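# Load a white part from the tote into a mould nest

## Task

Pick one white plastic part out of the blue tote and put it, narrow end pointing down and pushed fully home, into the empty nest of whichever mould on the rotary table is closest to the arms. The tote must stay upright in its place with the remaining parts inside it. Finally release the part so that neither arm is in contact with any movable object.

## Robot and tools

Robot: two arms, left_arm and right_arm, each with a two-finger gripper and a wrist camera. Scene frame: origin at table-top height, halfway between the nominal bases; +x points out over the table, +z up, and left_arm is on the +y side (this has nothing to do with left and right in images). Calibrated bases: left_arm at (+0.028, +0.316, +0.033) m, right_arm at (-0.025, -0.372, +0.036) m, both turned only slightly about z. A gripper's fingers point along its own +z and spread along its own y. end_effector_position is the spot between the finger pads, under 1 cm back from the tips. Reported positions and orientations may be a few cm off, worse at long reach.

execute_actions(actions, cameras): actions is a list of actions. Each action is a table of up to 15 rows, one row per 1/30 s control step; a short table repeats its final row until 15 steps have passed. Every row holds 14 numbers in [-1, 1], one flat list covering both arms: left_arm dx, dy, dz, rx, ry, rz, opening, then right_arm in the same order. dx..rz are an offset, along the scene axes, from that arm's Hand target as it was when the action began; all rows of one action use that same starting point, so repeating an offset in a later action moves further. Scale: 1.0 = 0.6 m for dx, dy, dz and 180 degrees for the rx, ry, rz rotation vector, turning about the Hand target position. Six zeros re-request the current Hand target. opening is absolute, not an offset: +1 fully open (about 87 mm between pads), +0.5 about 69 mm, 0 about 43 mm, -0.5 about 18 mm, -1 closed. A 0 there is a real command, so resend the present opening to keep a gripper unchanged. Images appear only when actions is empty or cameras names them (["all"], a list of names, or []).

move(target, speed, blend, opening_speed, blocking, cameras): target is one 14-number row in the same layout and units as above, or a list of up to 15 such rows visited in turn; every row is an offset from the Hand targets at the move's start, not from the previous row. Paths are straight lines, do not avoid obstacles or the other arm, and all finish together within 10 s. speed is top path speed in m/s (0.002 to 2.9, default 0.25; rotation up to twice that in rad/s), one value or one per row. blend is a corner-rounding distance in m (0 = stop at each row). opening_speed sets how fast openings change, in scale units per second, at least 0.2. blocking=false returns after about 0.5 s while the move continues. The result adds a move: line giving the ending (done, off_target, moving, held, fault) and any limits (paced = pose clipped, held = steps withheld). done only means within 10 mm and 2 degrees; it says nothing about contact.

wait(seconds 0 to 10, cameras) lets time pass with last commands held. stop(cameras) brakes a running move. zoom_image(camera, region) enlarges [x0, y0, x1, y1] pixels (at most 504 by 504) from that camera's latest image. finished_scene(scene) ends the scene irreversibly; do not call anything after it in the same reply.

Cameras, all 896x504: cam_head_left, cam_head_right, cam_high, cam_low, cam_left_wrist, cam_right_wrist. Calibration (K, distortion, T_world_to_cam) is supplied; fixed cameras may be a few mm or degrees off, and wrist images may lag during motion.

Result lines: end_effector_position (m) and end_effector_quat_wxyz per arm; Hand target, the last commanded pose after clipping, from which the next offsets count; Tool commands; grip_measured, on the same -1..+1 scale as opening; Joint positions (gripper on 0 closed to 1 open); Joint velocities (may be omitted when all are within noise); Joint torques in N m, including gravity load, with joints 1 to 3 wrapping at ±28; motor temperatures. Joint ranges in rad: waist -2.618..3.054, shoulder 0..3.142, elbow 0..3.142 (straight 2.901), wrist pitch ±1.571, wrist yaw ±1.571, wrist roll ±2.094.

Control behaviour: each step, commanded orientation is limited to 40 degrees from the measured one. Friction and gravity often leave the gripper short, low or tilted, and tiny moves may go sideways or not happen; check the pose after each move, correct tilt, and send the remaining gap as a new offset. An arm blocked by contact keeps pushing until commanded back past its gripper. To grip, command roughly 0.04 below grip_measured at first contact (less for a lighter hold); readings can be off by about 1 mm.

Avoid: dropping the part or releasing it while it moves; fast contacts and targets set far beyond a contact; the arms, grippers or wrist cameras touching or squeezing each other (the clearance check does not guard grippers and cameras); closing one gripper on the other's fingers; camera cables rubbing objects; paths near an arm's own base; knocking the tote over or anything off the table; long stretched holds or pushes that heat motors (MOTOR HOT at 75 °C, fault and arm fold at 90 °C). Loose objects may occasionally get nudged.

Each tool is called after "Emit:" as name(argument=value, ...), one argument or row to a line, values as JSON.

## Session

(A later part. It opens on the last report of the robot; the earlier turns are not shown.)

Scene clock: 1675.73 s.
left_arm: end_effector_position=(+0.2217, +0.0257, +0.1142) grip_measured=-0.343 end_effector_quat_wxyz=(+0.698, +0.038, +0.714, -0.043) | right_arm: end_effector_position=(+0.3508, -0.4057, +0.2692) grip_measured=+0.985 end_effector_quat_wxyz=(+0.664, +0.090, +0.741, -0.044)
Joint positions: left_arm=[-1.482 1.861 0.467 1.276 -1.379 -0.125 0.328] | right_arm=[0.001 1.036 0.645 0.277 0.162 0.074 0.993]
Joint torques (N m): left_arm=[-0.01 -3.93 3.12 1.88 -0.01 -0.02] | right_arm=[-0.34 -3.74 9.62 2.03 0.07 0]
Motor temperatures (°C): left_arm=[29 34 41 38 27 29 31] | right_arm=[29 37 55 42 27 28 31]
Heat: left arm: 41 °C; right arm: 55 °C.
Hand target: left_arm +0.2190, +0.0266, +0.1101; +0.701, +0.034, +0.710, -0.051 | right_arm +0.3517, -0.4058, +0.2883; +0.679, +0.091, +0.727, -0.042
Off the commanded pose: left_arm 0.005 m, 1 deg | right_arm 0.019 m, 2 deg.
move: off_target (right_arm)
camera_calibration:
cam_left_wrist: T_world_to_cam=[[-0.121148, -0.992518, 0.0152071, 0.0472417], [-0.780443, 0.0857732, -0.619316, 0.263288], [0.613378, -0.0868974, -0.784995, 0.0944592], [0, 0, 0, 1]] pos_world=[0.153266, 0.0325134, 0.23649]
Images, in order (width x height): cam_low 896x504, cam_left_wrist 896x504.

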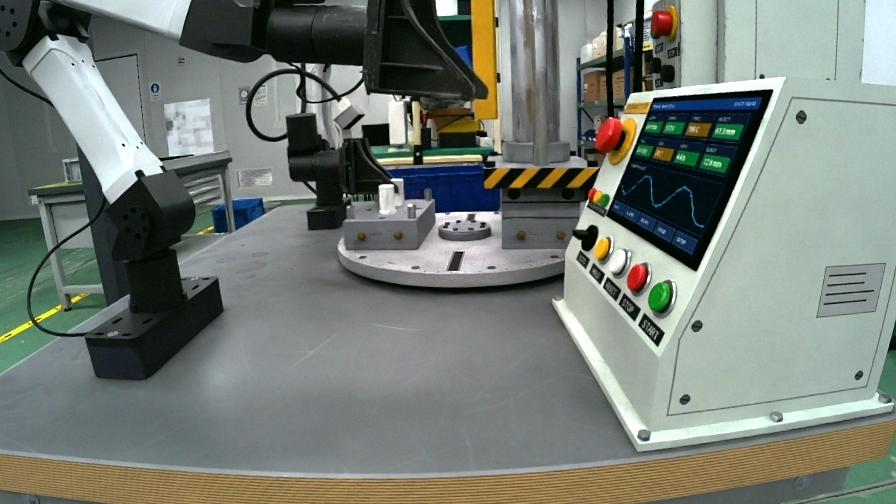

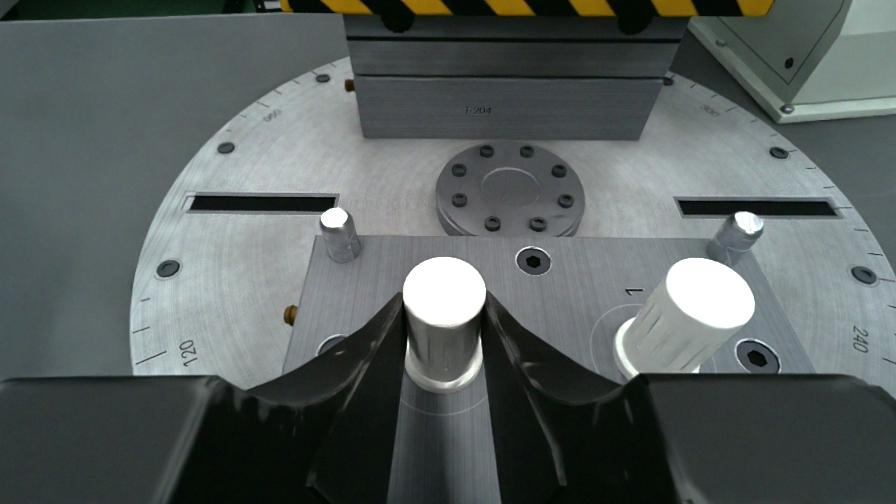

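Emit:
move(
  target=[0,0,-0.0042,0,0,0,-0.45,0,0,0,0,0,0,1],
  speed=0.01,
  cameras=["cam_low","cam_left_wrist"],
)

Emit:
zoom_image(
  camera="cam_low",
  region=[378, 180, 418, 220],
)

Emit:
zoom_image(
  camera="cam_left_wrist",
  region=[390, 320, 510, 440],
)

Scene clock: 1682.20 s.
left_arm: end_effector_position=(+0.2220, +0.0260, +0.1138) grip_measured=-0.343 end_effector_quat_wxyz=(+0.699, +0.032, +0.713, -0.044) | right_arm: end_effector_position=(+0.3508, -0.4057, +0.2692) grip_measured=+0.985 end_effector_quat_wxyz=(+0.664, +0.090, +0.741, -0.044)
Joint positions: left_arm=[-1.482 1.873 0.467 1.304 -1.385 -0.119 0.328] | right_arm=[0.001 1.036 0.645 0.277 0.162 0.074 0.993]
Joint velocities: left_arm=[0.007 0.007 0.017 0.051 0.022 -0.154 -0.009] | right_arm=[within noise]
Joint torques (N m): left_arm=[-0.02 -3.77 2.82 1.84 0.06 -0.02] | right_arm=[-0.31 -3.73 9.68 2.07 0.09 0.01]
Motor temperatures (°C): left_arm=[29 34 41 38 27 29 31] | right_arm=[29 37 55 42 27 28 31]
Heat: left arm: 41 °C; right arm: 55 °C.
Hand target: left_arm +0.2190, +0.0266, +0.1076; +0.701, +0.034, +0.710, -0.051 | right_arm +0.3517, -0.4058, +0.2883; +0.679, +0.091, +0.727, -0.042
Off the commanded pose: left_arm 0.007 m, 1 deg | right_arm 0.019 m, 2 deg.
move: off_target (right_arm)
camera_calibration:
cam_left_wrist: T_world_to_cam=[[-0.114464, -0.993112, 0.0250376, 0.0450024], [-0.779378, 0.0741445, -0.622151, 0.263604], [0.61601, -0.0907279, -0.782496, 0.0932082], [0, 0, 0, 1]] pos_world=[0.153181, 0.0336043, 0.23581]
Images, in order (width x height): cam_low 896x504, cam_left_wrist 896x504.

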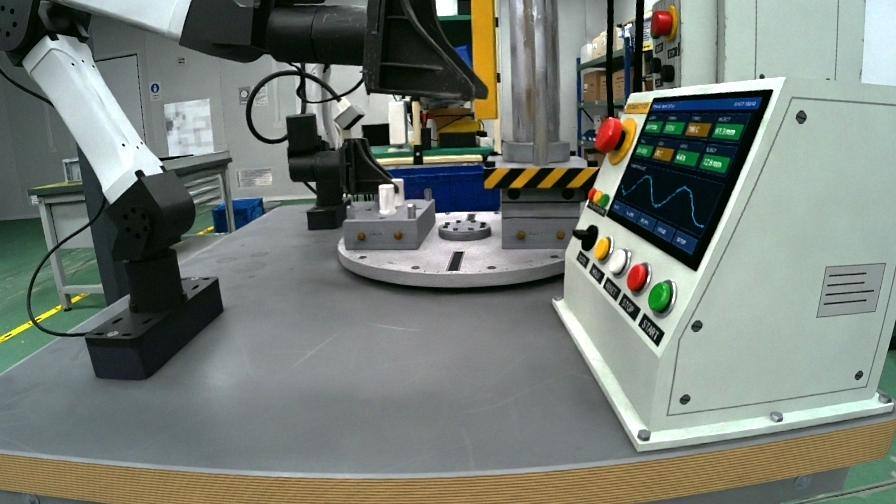

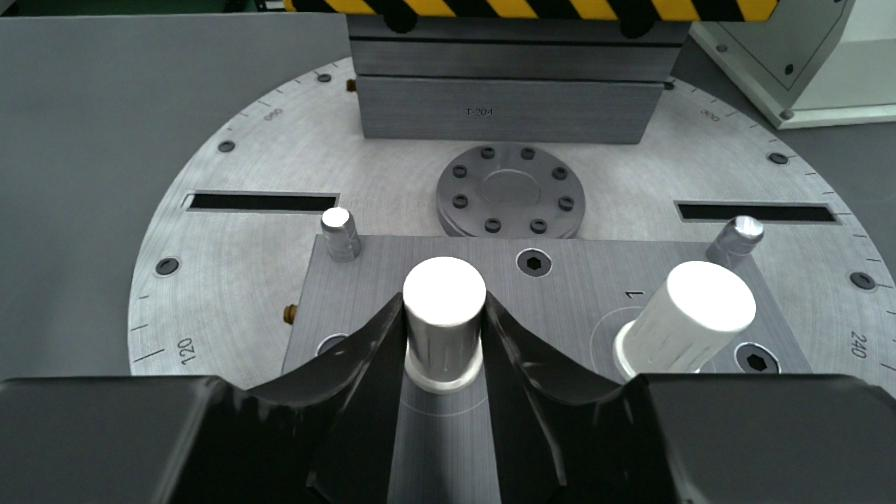

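Scaled by 12.600 from the camera's 896x504 image, which has a finer 1280x720 frame.

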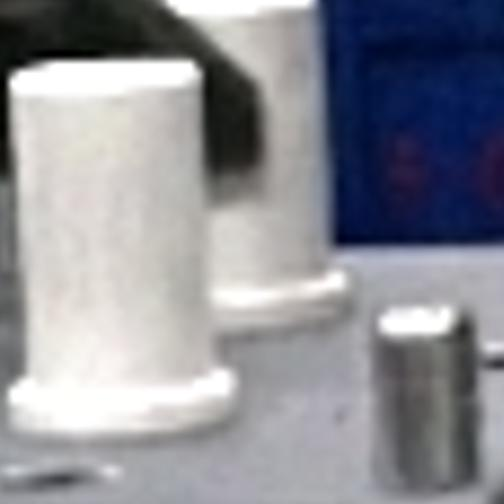

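Scaled by 4.200 from the camera's 896x504 image, which has a finer 1280x720 frame.

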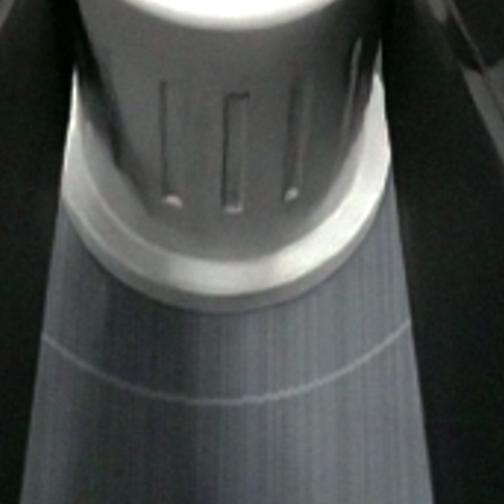

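Emit:
move(
  target=[0,0,0.006,0.002,-0.0003,0,-0.45,0,0,0,0,0,0,1],
  speed=0.01,
  cameras=["cam_low","cam_left_wrist"],
)

Emit:
zoom_image(
  camera="cam_low",
  region=[378, 170, 418, 210],
)

Emit:
zoom_image(
  camera="cam_left_wrist",
  region=[390, 320, 510, 440],
)

Scene clock: 1697.30 s.
left_arm: end_effector_position=(+0.2220, +0.0263, +0.1140) grip_measured=-0.343 end_effector_quat_wxyz=(+0.699, +0.035, +0.713, -0.041) | right_arm: end_effector_position=(+0.3508, -0.4057, +0.2692) grip_measured=+0.985 end_effector_quat_wxyz=(+0.664, +0.090, +0.741, -0.044)
Joint positions: left_arm=[-1.482 1.873 0.467 1.306 -1.385 -0.109 0.328] | right_arm=[0.001 1.036 0.645 0.277 0.162 0.074 0.993]
Joint torques (N m): left_arm=[-0.06 -4.59 2.97 1.82 0.06 0.08] | right_arm=[-0.38 -3.74 9.72 2.07 0.07 0]
Motor temperatures (°C): left_arm=[29 34 40 38 27 29 31] | right_arm=[29 37 56 42 27 28 31]
Heat: left arm: 40 °C; right arm: 56 °C.
Hand target: left_arm +0.2190, +0.0266, +0.1112; +0.702, +0.037, +0.710, -0.049 | right_arm +0.3517, -0.4058, +0.2883; +0.679, +0.091, +0.727, -0.042
Off the commanded pose: left_arm 0.004 m, 1 deg | right_arm 0.019 m, 2 deg.
move: off_target (right_arm)
camera_calibration:
cam_left_wrist: T_world_to_cam=[[-0.114712, -0.993259, 0.0166498, 0.0463456], [-0.778595, 0.0794858, -0.622472, 0.26342], [0.616953, -0.0843683, -0.782465, 0.0929223], [0, 0, 0, 1]] pos_world=[0.153085, 0.0329348, 0.235909]
Images, in order (width x height): cam_low 896x504, cam_left_wrist 896x504.

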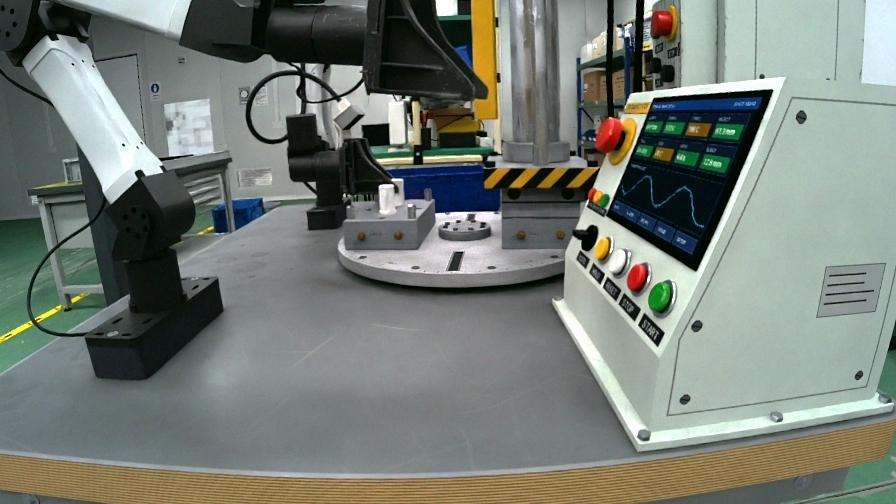

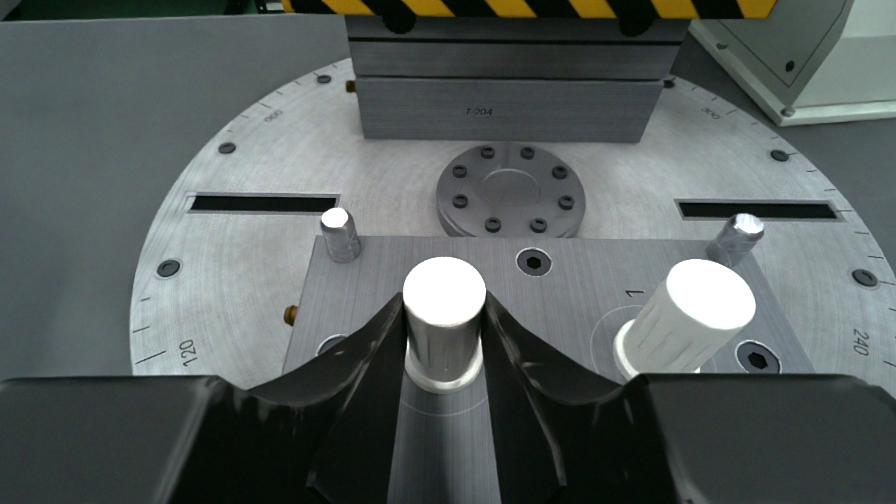

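Scaled by 12.600 from the camera's 896x504 image, which has a finer 1280x720 frame.

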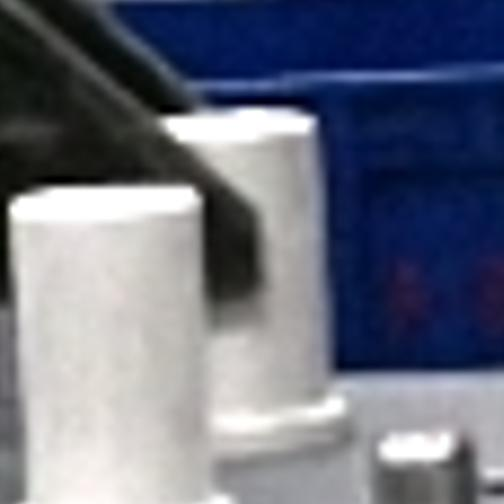

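Scaled by 4.200 from the camera's 896x504 image, which has a finer 1280x720 frame.

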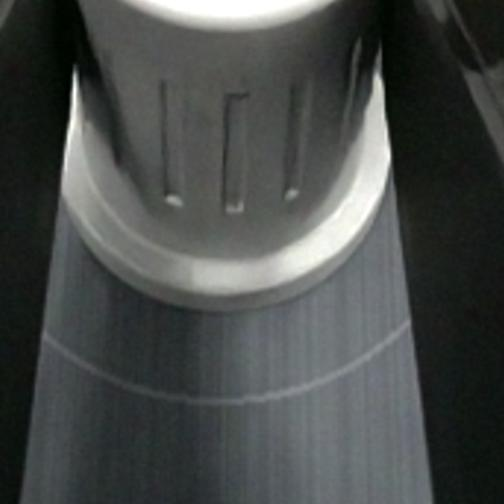

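Emit:
move(
  target=[0,0,0,0,0,0,-0.24,0,0,0,0,0,0,1],
  speed=0.01,
  opening_speed=0.2,
  cameras=["cam_low","cam_left_wrist"],
)

Emit:
zoom_image(
  camera="cam_low",
  region=[378, 170, 418, 210],
)

Emit:
zoom_image(
  camera="cam_left_wrist",
  region=[360, 240, 540, 420],
)

Scene clock: 1722.20 s.
left_arm: end_effector_position=(+0.2219, +0.0281, +0.1127) grip_measured=-0.240 end_effector_quat_wxyz=(+0.699, +0.039, +0.713, -0.037) | right_arm: end_effector_position=(+0.3508, -0.4057, +0.2692) grip_measured=+0.985 end_effector_quat_wxyz=(+0.664, +0.090, +0.741, -0.044)
Joint positions: left_arm=[-1.482 1.873 0.462 1.304 -1.385 -0.104 0.38] | right_arm=[0.001 1.036 0.645 0.277 0.162 0.074 0.993]
Joint torques (N m): left_arm=[-0.12 -4.64 3.41 1.82 0.05 0.01] | right_arm=[-0.35 -3.7 9.58 2.07 0.06 0]
Motor temperatures (°C): left_arm=[29 34 40 38 27 29 31] | right_arm=[29 37 56 42 27 28 31]
Heat: left arm: 40 °C; right arm: 56 °C.
Hand target: left_arm +0.2190, +0.0266, +0.1112; +0.702, +0.037, +0.710, -0.049 | right_arm +0.3517, -0.4058, +0.2883; +0.679, +0.091, +0.727, -0.042
Off the commanded pose: left_arm 0.004 m, 1 deg | right_arm 0.019 m, 2 deg.
move: off_target (right_arm)
camera_calibration:
cam_left_wrist: T_world_to_cam=[[-0.114776, -0.993379, 0.00498404, 0.0494475], [-0.778593, 0.0868414, -0.621491, 0.262149], [0.616944, -0.075213, -0.783405, 0.0920631], [0, 0, 0, 1]] pos_world=[0.152985, 0.0332791, 0.2348]
Images, in order (width x height): cam_low 896x504, cam_left_wrist 896x504.

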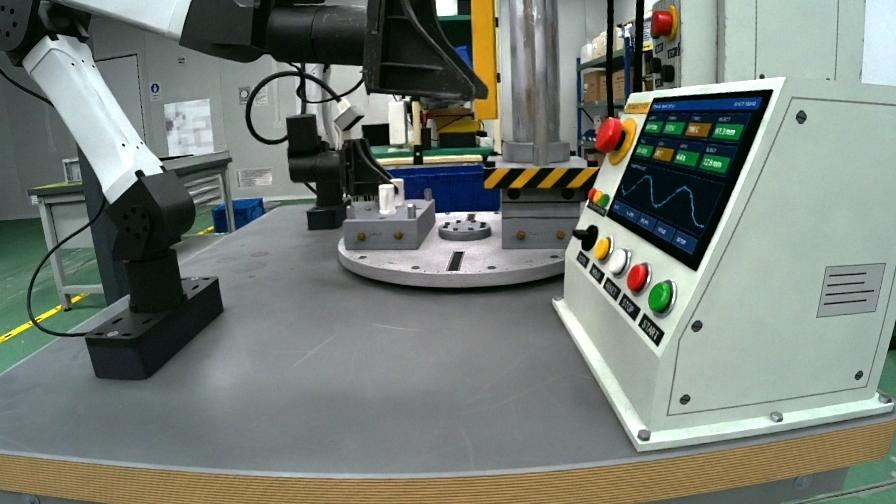

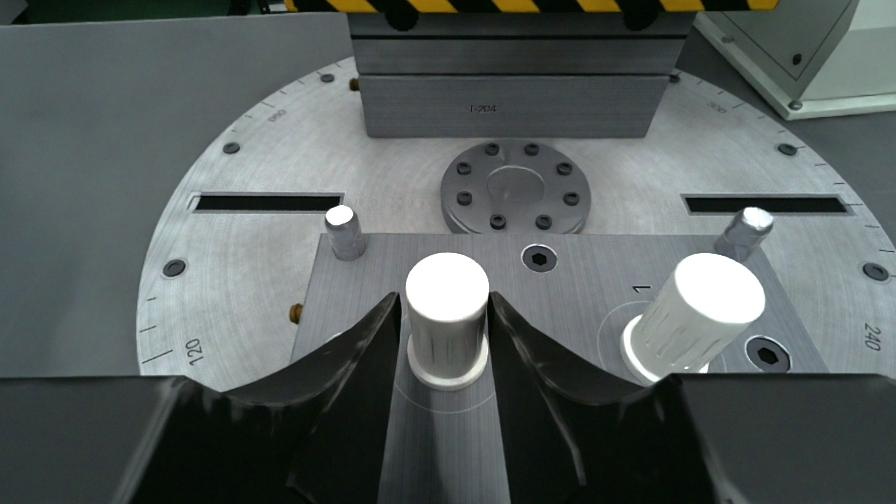

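Scaled by 12.600 from the camera's 896x504 image, which has a finer 1280x720 frame.

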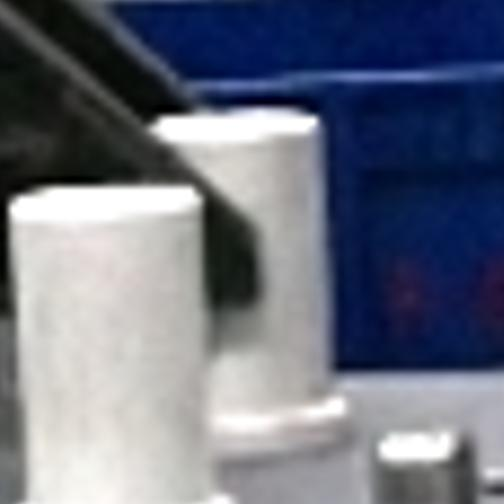

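Scaled by 2.800 from the camera's 896x504 image, which has a finer 1280x720 frame.

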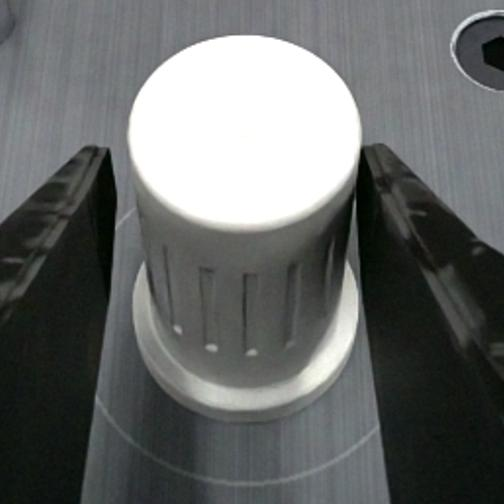

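Emit:
move(
  target=[0,-0.0045,0.001,0,0,0,-0.21,0,0,0,0,0,0,1],
  speed=0.01,
  opening_speed=0.2,
  cameras=["cam_low","cam_left_wrist"],
)

Emit:
zoom_image(
  camera="cam_left_wrist",
  region=[360, 240, 540, 420],
)

Scene clock: 1732.13 s.
left_arm: end_effector_position=(+0.2219, +0.0284, +0.1122) grip_measured=-0.210 end_effector_quat_wxyz=(+0.699, +0.041, +0.713, -0.035) | right_arm: end_effector_position=(+0.3508, -0.4057, +0.2692) grip_measured=+0.985 end_effector_quat_wxyz=(+0.664, +0.090, +0.741, -0.044)
Joint positions: left_arm=[-1.482 1.873 0.462 1.299 -1.385 -0.102 0.395] | right_arm=[0.001 1.036 0.645 0.277 0.162 0.074 0.993]
Joint torques (N m): left_arm=[-0.14 -4.34 4.48 1.81 0.04 0.02] | right_arm=[-0.32 -3.69 9.59 2.04 0.08 0]
Motor temperatures (°C): left_arm=[29 34 40 38 27 29 30] | right_arm=[29 37 56 42 27 28 31]
Heat: left arm: 40 °C; right arm: 56 °C.
Hand target: left_arm +0.2190, +0.0239, +0.1118; +0.702, +0.037, +0.710, -0.049 | right_arm +0.3517, -0.4058, +0.2883; +0.679, +0.091, +0.727, -0.042
Off the commanded pose: left_arm 0.005 m, 2 deg | right_arm 0.019 m, 2 deg.
move: off_target (right_arm)
camera_calibration:
cam_left_wrist: T_world_to_cam=[[-0.114806, -0.993387, -0.00106612, 0.0504101], [-0.778739, 0.0906652, -0.620762, 0.26168], [0.616754, -0.070437, -0.783998, 0.0915814], [0, 0, 0, 1]] pos_world=[0.153084, 0.0328022, 0.234294]
Images, in order (width x height): cam_low 896x504, cam_left_wrist 896x504.

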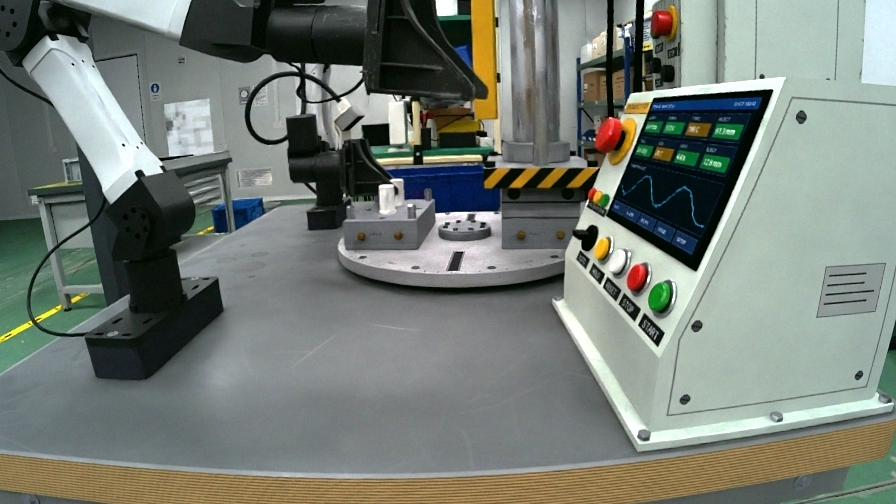

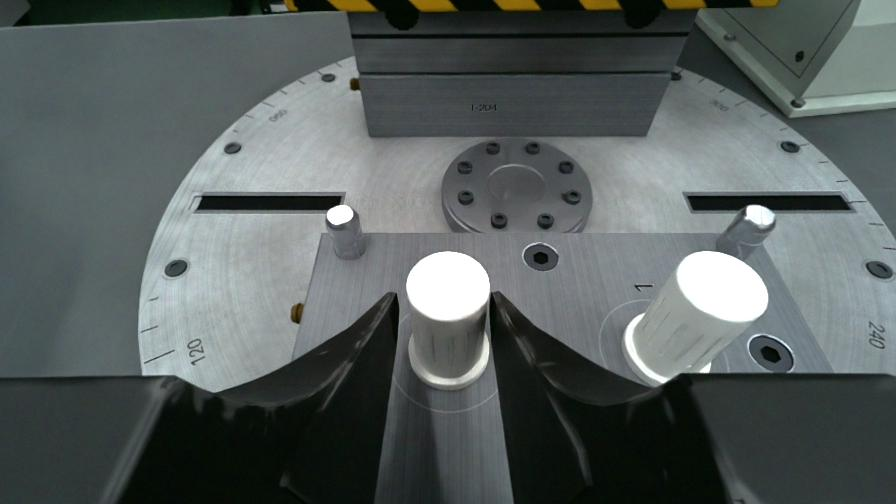

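Scaled by 2.800 from the camera's 896x504 image, which has a finer 1280x720 frame.

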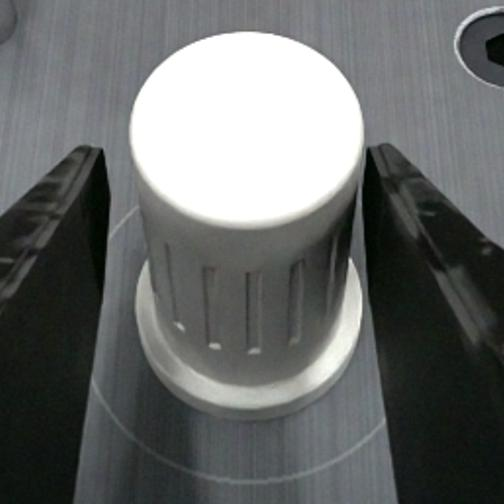

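Emit:
move(
  target=[0,-0.0035,0.006,0,0,0,-0.21,0,0,0,0,0,0,1],
  speed=0.01,
  cameras=["cam_left_wrist"],
)

Emit:
zoom_image(
  camera="cam_left_wrist",
  region=[360, 240, 540, 420],
)

Scene clock: 1741.20 s.
left_arm: end_effector_position=(+0.2220, +0.0288, +0.1120) grip_measured=-0.210 end_effector_quat_wxyz=(+0.699, +0.045, +0.713, -0.031) | right_arm: end_effector_position=(+0.3508, -0.4057, +0.2692) grip_measured=+0.985 end_effector_quat_wxyz=(+0.664, +0.090, +0.741, -0.044)
Joint positions: left_arm=[-1.482 1.873 0.462 1.297 -1.385 -0.093 0.395] | right_arm=[0.001 1.036 0.645 0.277 0.162 0.074 0.993]
Joint torques (N m): left_arm=[-0.24 -5.08 5.37 1.74 0.04 -0.02] | right_arm=[-0.36 -3.74 9.65 2.05 0.1 0.04]
Motor temperatures (°C): left_arm=[29 34 40 38 27 29 30] | right_arm=[29 37 56 42 27 28 31]
Heat: left arm: 40 °C; right arm: 56 °C.
Hand target: left_arm +0.2190, +0.0218, +0.1154; +0.702, +0.037, +0.710, -0.049 | right_arm +0.3517, -0.4058, +0.2883; +0.679, +0.091, +0.727, -0.042
Off the commanded pose: left_arm 0.008 m, 2 deg | right_arm 0.019 m, 2 deg.
move: off_target (right_arm)
camera_calibration:
cam_left_wrist: T_world_to_cam=[[-0.114944, -0.993298, -0.0121245, 0.0521527], [-0.778192, 0.0976247, -0.620392, 0.261163], [0.617418, -0.0618751, -0.784198, 0.0910927], [0, 0, 0, 1]] pos_world=[0.152988, 0.0319436, 0.234091]
Images, in order (width x height): cam_left_wrist 896x504.

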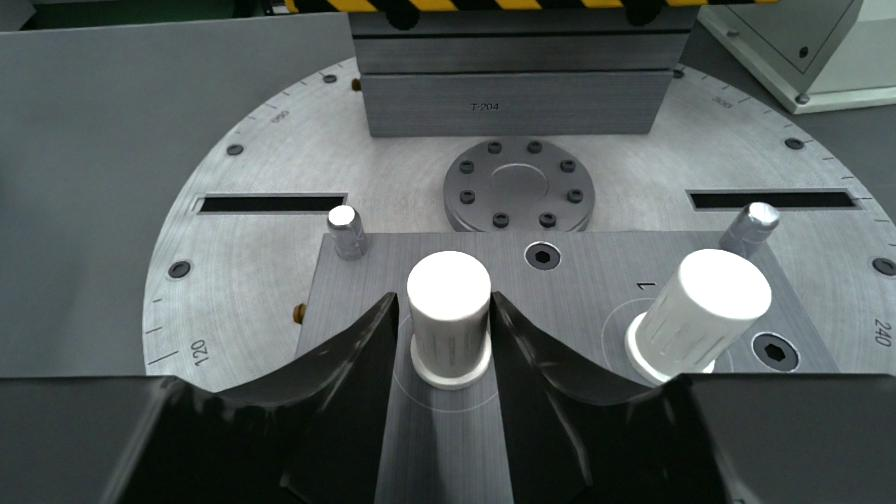

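Scaled by 2.800 from the camera's 896x504 image, which has a finer 1280x720 frame.

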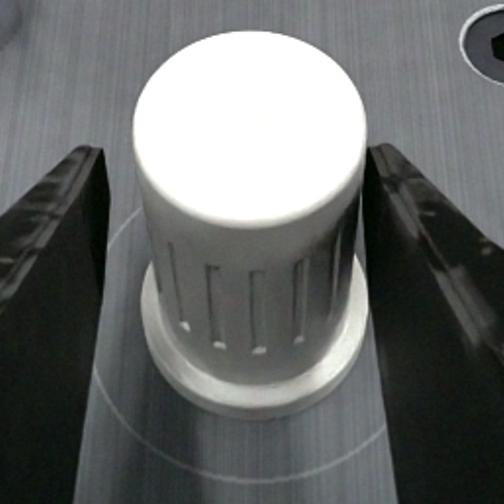

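Emit:
move(
  target=[0,-0.002,0.015,-0.006,0.0007,0,-0.21,0,0,0,0,0,0,1],
  speed=0.015,
  cameras=["cam_left_wrist"],
)

Emit:
zoom_image(
  camera="cam_left_wrist",
  region=[360, 240, 540, 420],
)

Scene clock: 1748.73 s.
left_arm: end_effector_position=(+0.2220, +0.0291, +0.1116) grip_measured=-0.210 end_effector_quat_wxyz=(+0.699, +0.047, +0.713, -0.029) | right_arm: end_effector_position=(+0.3508, -0.4057, +0.2692) grip_measured=+0.985 end_effector_quat_wxyz=(+0.664, +0.090, +0.741, -0.044)
Joint positions: left_arm=[-1.482 1.873 0.462 1.293 -1.385 -0.093 0.395] | right_arm=[0.001 1.036 0.645 0.277 0.162 0.074 0.993]
Joint torques (N m): left_arm=[-0.18 -7.9 5.76 1.53 0.04 -0.02] | right_arm=[-0.27 -3.67 9.54 2.06 0.09 -0.01]
Motor temperatures (°C): left_arm=[29 34 40 38 27 29 30] | right_arm=[29 37 57 42 27 28 31]
Heat: left arm: 40 °C; right arm: 57 °C.
Hand target: left_arm +0.2190, +0.0206, +0.1244; +0.701, +0.030, +0.710, -0.056 | right_arm +0.3517, -0.4058, +0.2883; +0.679, +0.091, +0.727, -0.042
Off the commanded pose: left_arm 0.016 m, 4 deg | right_arm 0.019 m, 2 deg.
move: off_target (left_arm, right_arm)
camera_calibration:
cam_left_wrist: T_world_to_cam=[[-0.114998, -0.993228, -0.0165454, 0.0529055], [-0.778356, 0.100443, -0.619737, 0.260722], [0.617202, -0.05839, -0.784636, 0.090784], [0, 0, 0, 1]] pos_world=[0.152986, 0.0316604, 0.233687]
Images, in order (width x height): cam_left_wrist 896x504.

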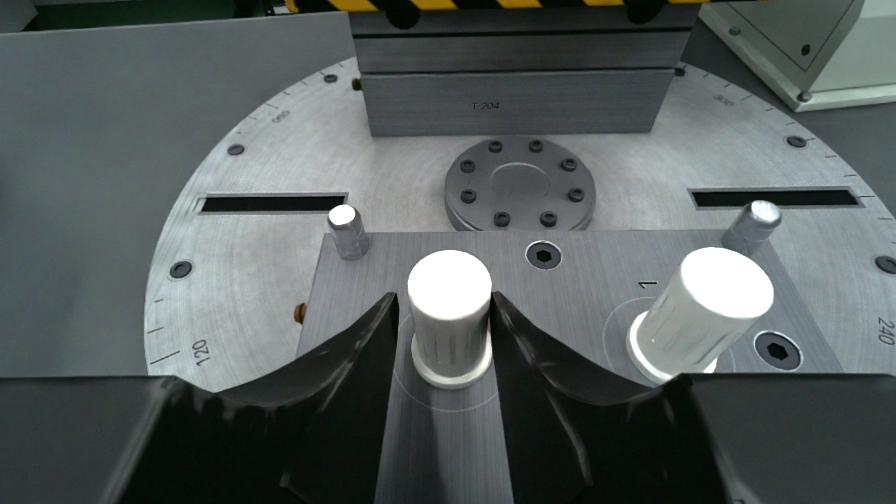

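Scaled by 2.800 from the camera's 896x504 image, which has a finer 1280x720 frame.

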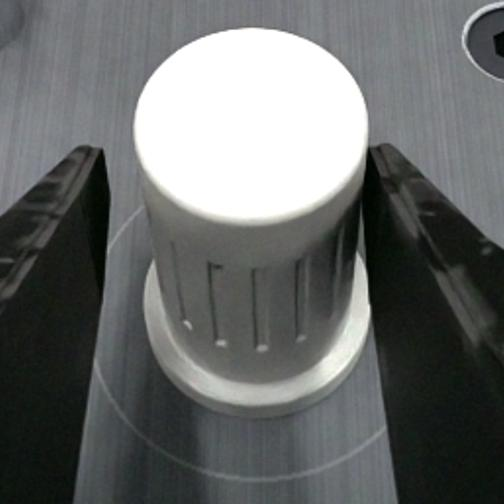

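Emit:
move(
  target=[0,-0.001,0.012,-0.004,0.0005,0,-0.21,0,0,0,0,0,0,1],
  speed=0.015,
  cameras=["cam_left_wrist"],
)

Emit:
zoom_image(
  camera="cam_left_wrist",
  region=[360, 240, 540, 420],
)

Scene clock: 1754.53 s.
left_arm: end_effector_position=(+0.2219, +0.0294, +0.1189) grip_measured=-0.210 end_effector_quat_wxyz=(+0.699, +0.043, +0.713, -0.033) | right_arm: end_effector_position=(+0.3508, -0.4057, +0.2692) grip_measured=+0.985 end_effector_quat_wxyz=(+0.664, +0.090, +0.741, -0.044)
Joint positions: left_arm=[-1.482 1.837 0.462 1.267 -1.385 -0.093 0.395] | right_arm=[0.001 1.036 0.645 0.277 0.162 0.074 0.993]
Joint torques (N m): left_arm=[-0.2 -7.73 6.42 1.42 0.05 -0.1] | right_arm=[-0.32 -3.67 9.63 2.06 0.06 -0.01]
Motor temperatures (°C): left_arm=[29 35 40 38 27 29 30] | right_arm=[29 37 57 42 27 28 31]
Heat: left arm: 40 °C; right arm: 57 °C.
Hand target: left_arm +0.2190, +0.0200, +0.1316; +0.701, +0.026, +0.710, -0.060 | right_arm +0.3517, -0.4058, +0.2883; +0.679, +0.091, +0.727, -0.042
Off the commanded pose: left_arm 0.016 m, 4 deg | right_arm 0.019 m, 2 deg.
move: off_target (left_arm, right_arm)
camera_calibration:
cam_left_wrist: T_world_to_cam=[[-0.114984, -0.993341, -0.00728452, 0.0522395], [-0.777944, 0.0946064, -0.62117, 0.265505], [0.617723, -0.065758, -0.783642, 0.0965895], [0, 0, 0, 1]] pos_world=[0.152889, 0.0331247, 0.240996]
Images, in order (width x height): cam_left_wrist 896x504.

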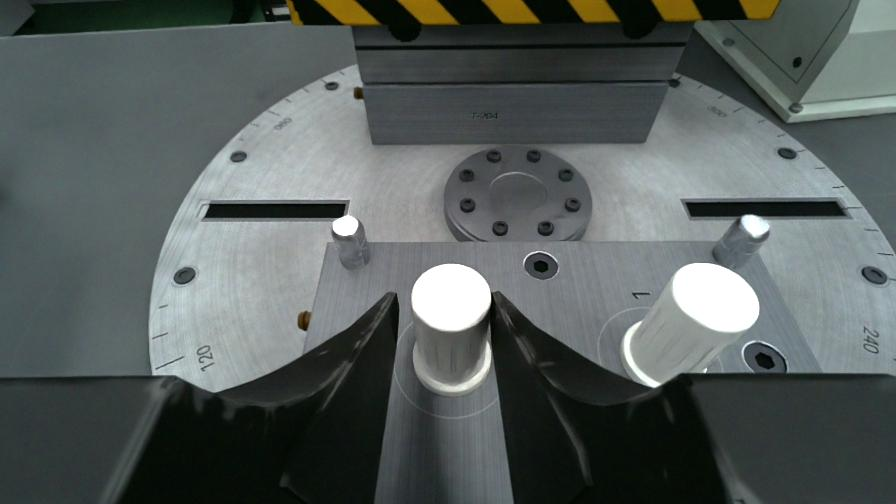

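Scaled by 2.800 from the camera's 896x504 image, which has a finer 1280x720 frame.

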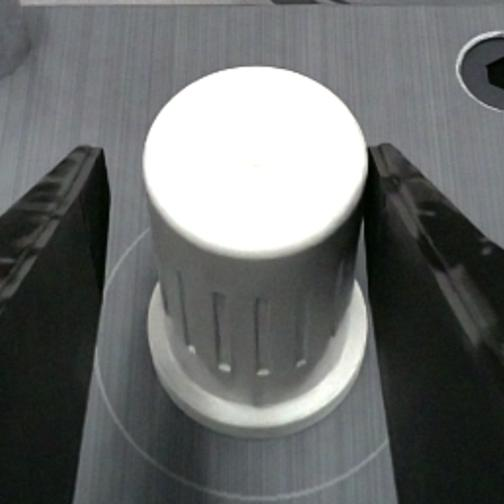

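Emit:
move(
  target=[0,-0.003,0.013,0,0,0,-0.21,0,0,0,0,0,0,1],
  speed=0.015,
  cameras=["cam_left_wrist","cam_low"],
)

Emit:
zoom_image(
  camera="cam_left_wrist",
  region=[360, 240, 540, 420],
)

Emit:
zoom_image(
  camera="cam_low",
  region=[378, 170, 418, 210],
)

Scene clock: 1761.53 s.
left_arm: end_effector_position=(+0.2212, +0.0264, +0.1270) grip_measured=-0.210 end_effector_quat_wxyz=(+0.699, +0.043, +0.713, -0.036) | right_arm: end_effector_position=(+0.3508, -0.4057, +0.2692) grip_measured=+0.985 end_effector_quat_wxyz=(+0.664, +0.090, +0.741, -0.044)
Joint positions: left_arm=[-1.485 1.803 0.475 1.225 -1.385 -0.093 0.395] | right_arm=[0.001 1.036 0.645 0.277 0.162 0.074 0.993]
Joint torques (N m): left_arm=[0.02 -7.66 6.74 1.37 0.04 -0.1] | right_arm=[-0.42 -3.79 9.69 2.06 0.06 0.02]
Motor temperatures (°C): left_arm=[29 36 41 38 27 29 30] | right_arm=[29 37 57 42 27 28 31]
Heat: left arm: 41 °C; right arm: 57 °C.
Hand target: left_arm +0.2190, +0.0182, +0.1395; +0.701, +0.025, +0.710, -0.060 | right_arm +0.3517, -0.4058, +0.2883; +0.679, +0.091, +0.727, -0.042
Off the commanded pose: left_arm 0.015 m, 3 deg | right_arm 0.019 m, 2 deg.
move: off_target (left_arm, right_arm)
camera_calibration:
cam_left_wrist: T_world_to_cam=[[-0.118028, -0.993008, -0.00201918, 0.0492276], [-0.777358, 0.0936606, -0.622047, 0.270215], [0.617887, -0.0718491, -0.782977, 0.103216], [0, 0, 0, 1]] pos_world=[0.152089, 0.0309908, 0.249001]
Images, in order (width x height): cam_low 896x504, cam_left_wrist 896x504.

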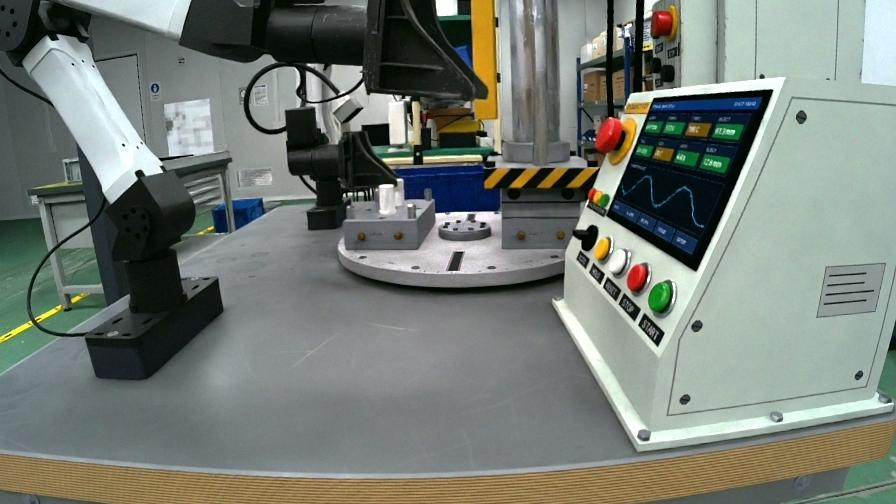

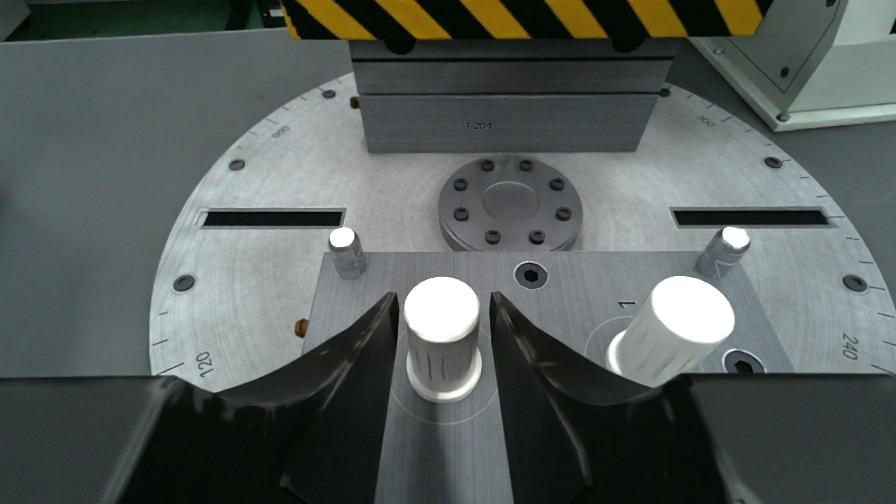

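Scaled by 2.800 from the camera's 896x504 image, which has a finer 1280x720 frame.

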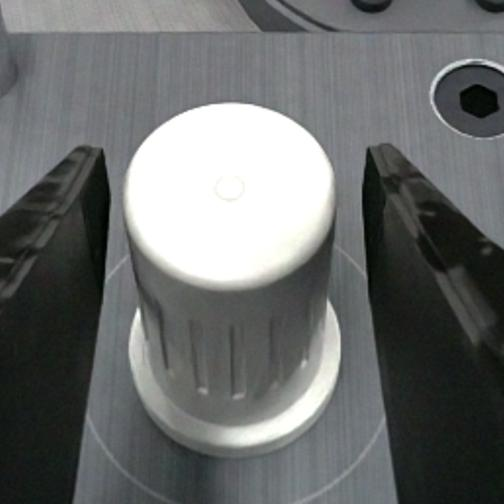

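Scaled by 12.600 from the camera's 896x504 image, which has a finer 1280x720 frame.

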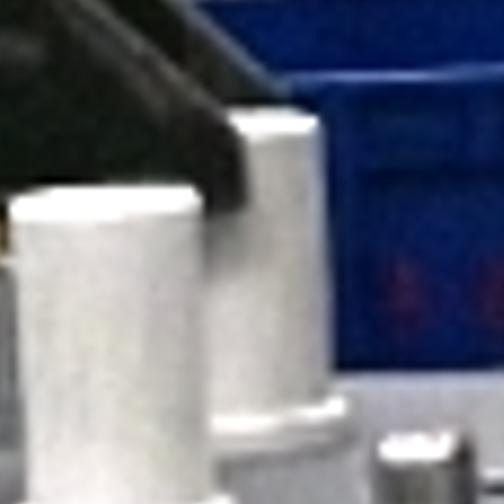

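Emit:
move(
  target=[0,0,0.02,0,0,0,-0.21,0,0,0,0,0,0,1],
  speed=0.02,
  cameras=["cam_left_wrist","cam_low"],
)

Emit:
zoom_image(
  camera="cam_left_wrist",
  region=[360, 240, 540, 420],
)

Scene clock: 1769.10 s.
left_arm: end_effector_position=(+0.2213, +0.0260, +0.1388) grip_measured=-0.210 end_effector_quat_wxyz=(+0.700, +0.041, +0.712, -0.037) | right_arm: end_effector_position=(+0.3508, -0.4057, +0.2692) grip_measured=+0.985 end_effector_quat_wxyz=(+0.664, +0.090, +0.741, -0.044)
Joint positions: left_arm=[-1.485 1.747 0.486 1.161 -1.385 -0.093 0.395] | right_arm=[0.001 1.036 0.645 0.277 0.162 0.074 0.993]
Joint torques (N m): left_arm=[0.02 -7.54 7.23 1.33 0.05 -0.09] | right_arm=[-0.27 -3.75 9.62 2.08 0.06 -0.01]
Motor temperatures (°C): left_arm=[29 37 41 38 27 29 30] | right_arm=[29 37 57 42 27 28 31]
Heat: left arm: 41 °C; right arm: 57 °C.
Hand target: left_arm +0.2190, +0.0183, +0.1515; +0.701, +0.025, +0.710, -0.060 | right_arm +0.3517, -0.4058, +0.2883; +0.679, +0.091, +0.727, -0.042
Off the commanded pose: left_arm 0.015 m, 3 deg | right_arm 0.019 m, 2 deg.
move: off_target (left_arm, right_arm)
camera_calibration:
cam_left_wrist: T_world_to_cam=[[-0.117996, -0.993012, 0.00176322, 0.0483456], [-0.777199, 0.0912463, -0.622604, 0.277685], [0.618093, -0.0748353, -0.782535, 0.112331], [0, 0, 0, 1]] pos_world=[0.15209, 0.0310764, 0.260705]
Images, in order (width x height): cam_low 896x504, cam_left_wrist 896x504.

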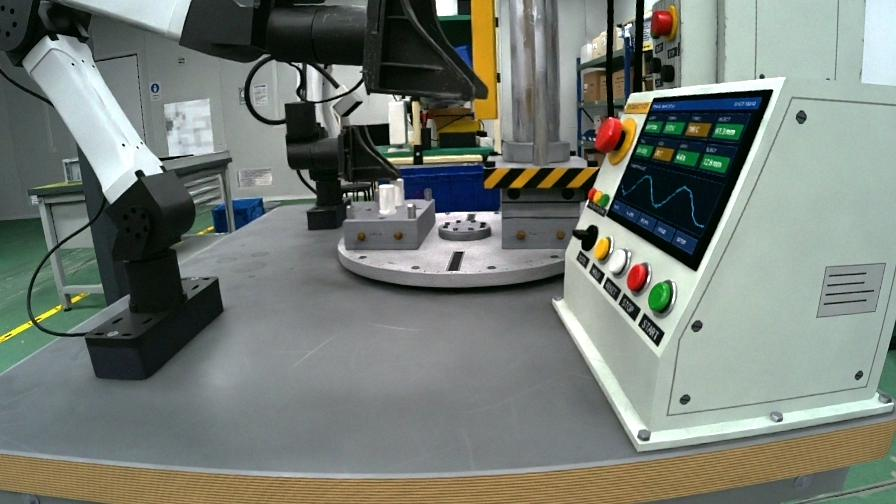

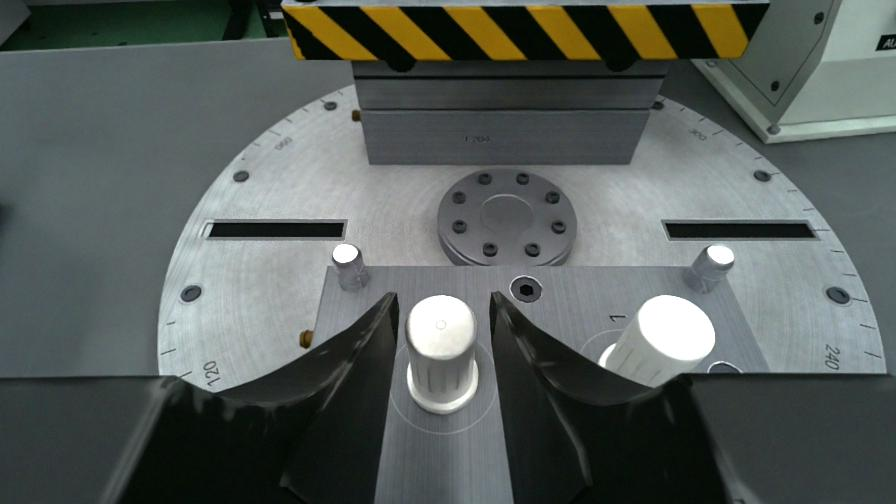

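Scaled by 2.800 from the camera's 896x504 image, which has a finer 1280x720 frame.

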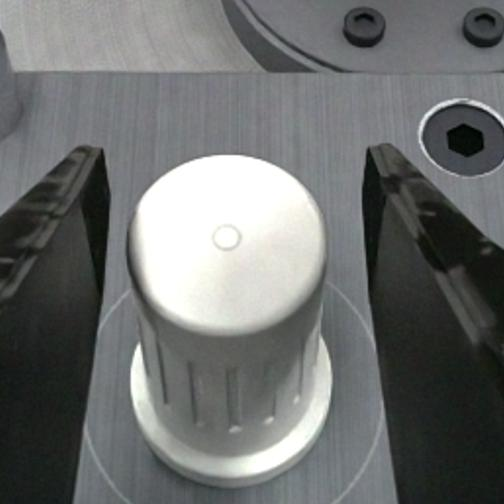

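Emit:
move(
  target=[
    [0,0,0.05,0,0,0,-0.21,0,0,0,0,0,0,1],
    [0,0,0.15,0,0,0,-0.21,0,0,0,0,0,0,1],
  ],
  speed=[0.03,0.06],
  blend=0.01,
  cameras=["cam_left_wrist","cam_low","cam_head_right"],
)

Emit:
zoom_image(
  camera="cam_low",
  region=[375, 160, 435, 220],
)

Emit:
zoom_image(
  camera="cam_left_wrist",
  region=[360, 260, 640, 500],
)

Scene clock: 1778.37 s.
left_arm: end_effector_position=(+0.2216, +0.0233, +0.2264) grip_measured=-0.210 end_effector_quat_wxyz=(+0.700, +0.044, +0.712, -0.035) | right_arm: end_effector_position=(+0.3508, -0.4057, +0.2692) grip_measured=+0.985 end_effector_quat_wxyz=(+0.664, +0.090, +0.741, -0.044)
Joint positions: left_arm=[-1.485 1.438 0.656 0.689 -1.385 -0.08 0.395] | right_arm=[0.001 1.036 0.645 0.277 0.162 0.074 0.993]
Joint torques (N m): left_arm=[0.01 -6.46 10.03 1.32 0.05 -0.14] | right_arm=[-0.36 -3.79 9.59 2.06 0.05 0]
Motor temperatures (°C): left_arm=[29 37 41 38 27 29 30] | right_arm=[29 37 57 42 27 28 31]
Heat: left arm: 41 °C; right arm: 57 °C.
Hand target: left_arm +0.2190, +0.0182, +0.2415; +0.701, +0.025, +0.710, -0.060 | right_arm +0.3517, -0.4058, +0.2883; +0.679, +0.091, +0.727, -0.042
Off the commanded pose: left_arm 0.016 m, 4 deg | right_arm 0.019 m, 2 deg.
move: off_target (left_arm, right_arm)
camera_calibration:
cam_left_wrist: T_world_to_cam=[[-0.118256, -0.992971, -0.00487536, 0.0471015], [-0.775925, 0.0954686, -0.623559, 0.332588], [0.619642, -0.0699565, -0.781761, 0.17984], [0, 0, 0, 1]] pos_world=[0.152197, 0.0275997, 0.34821]
Images, in order (width x height): cam_head_right 896x504, cam_low 896x504, cam_left_wrist 896x504.

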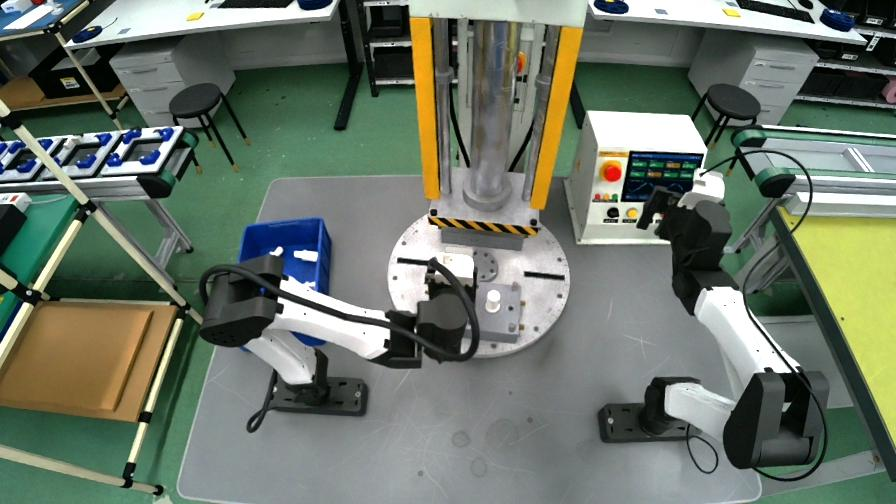

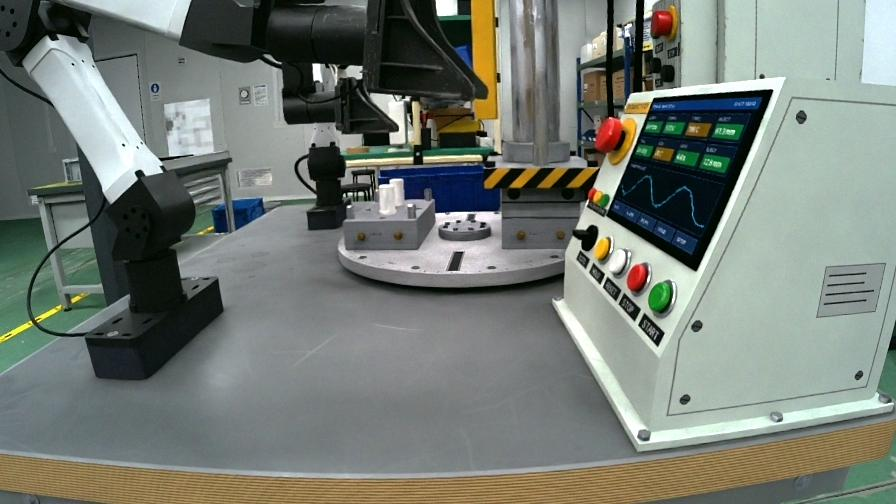

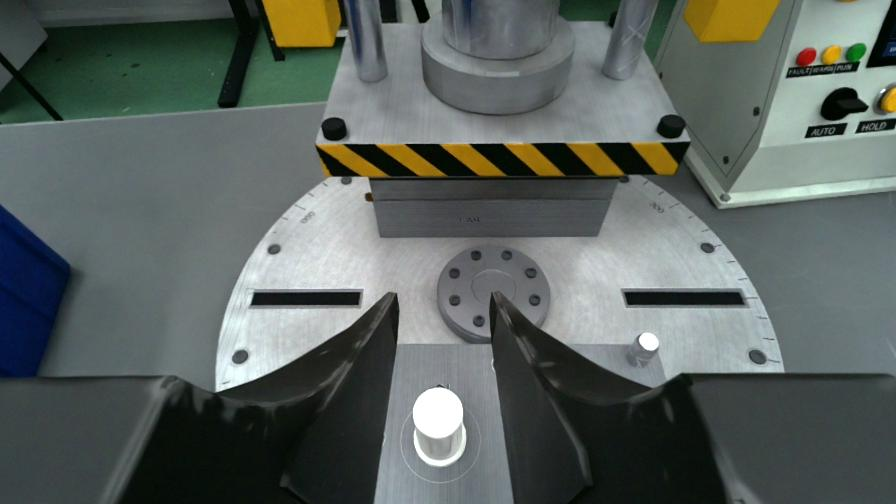

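Scaled by 8.400 from the camera's 896x504 image, which has a finer 1280x720 frame.

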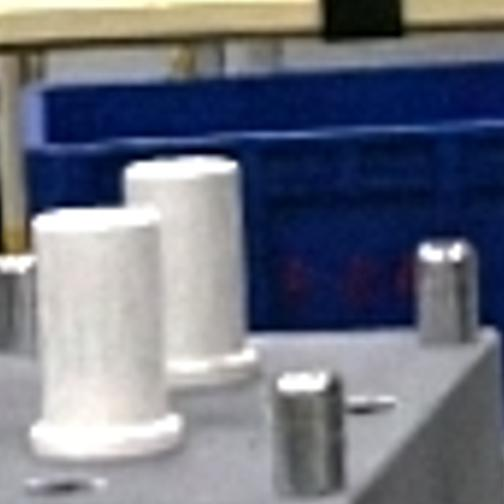

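Scaled by 1.800 from the camera's 896x504 image, which has a finer 1280x720 frame.

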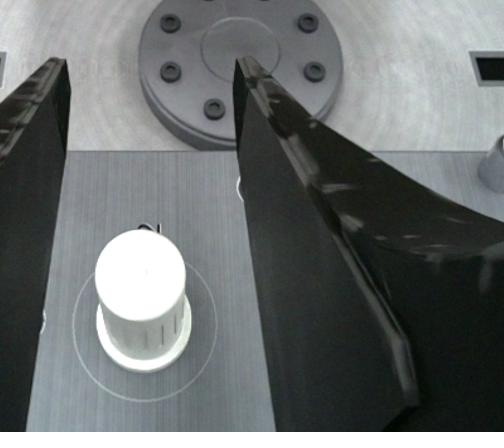

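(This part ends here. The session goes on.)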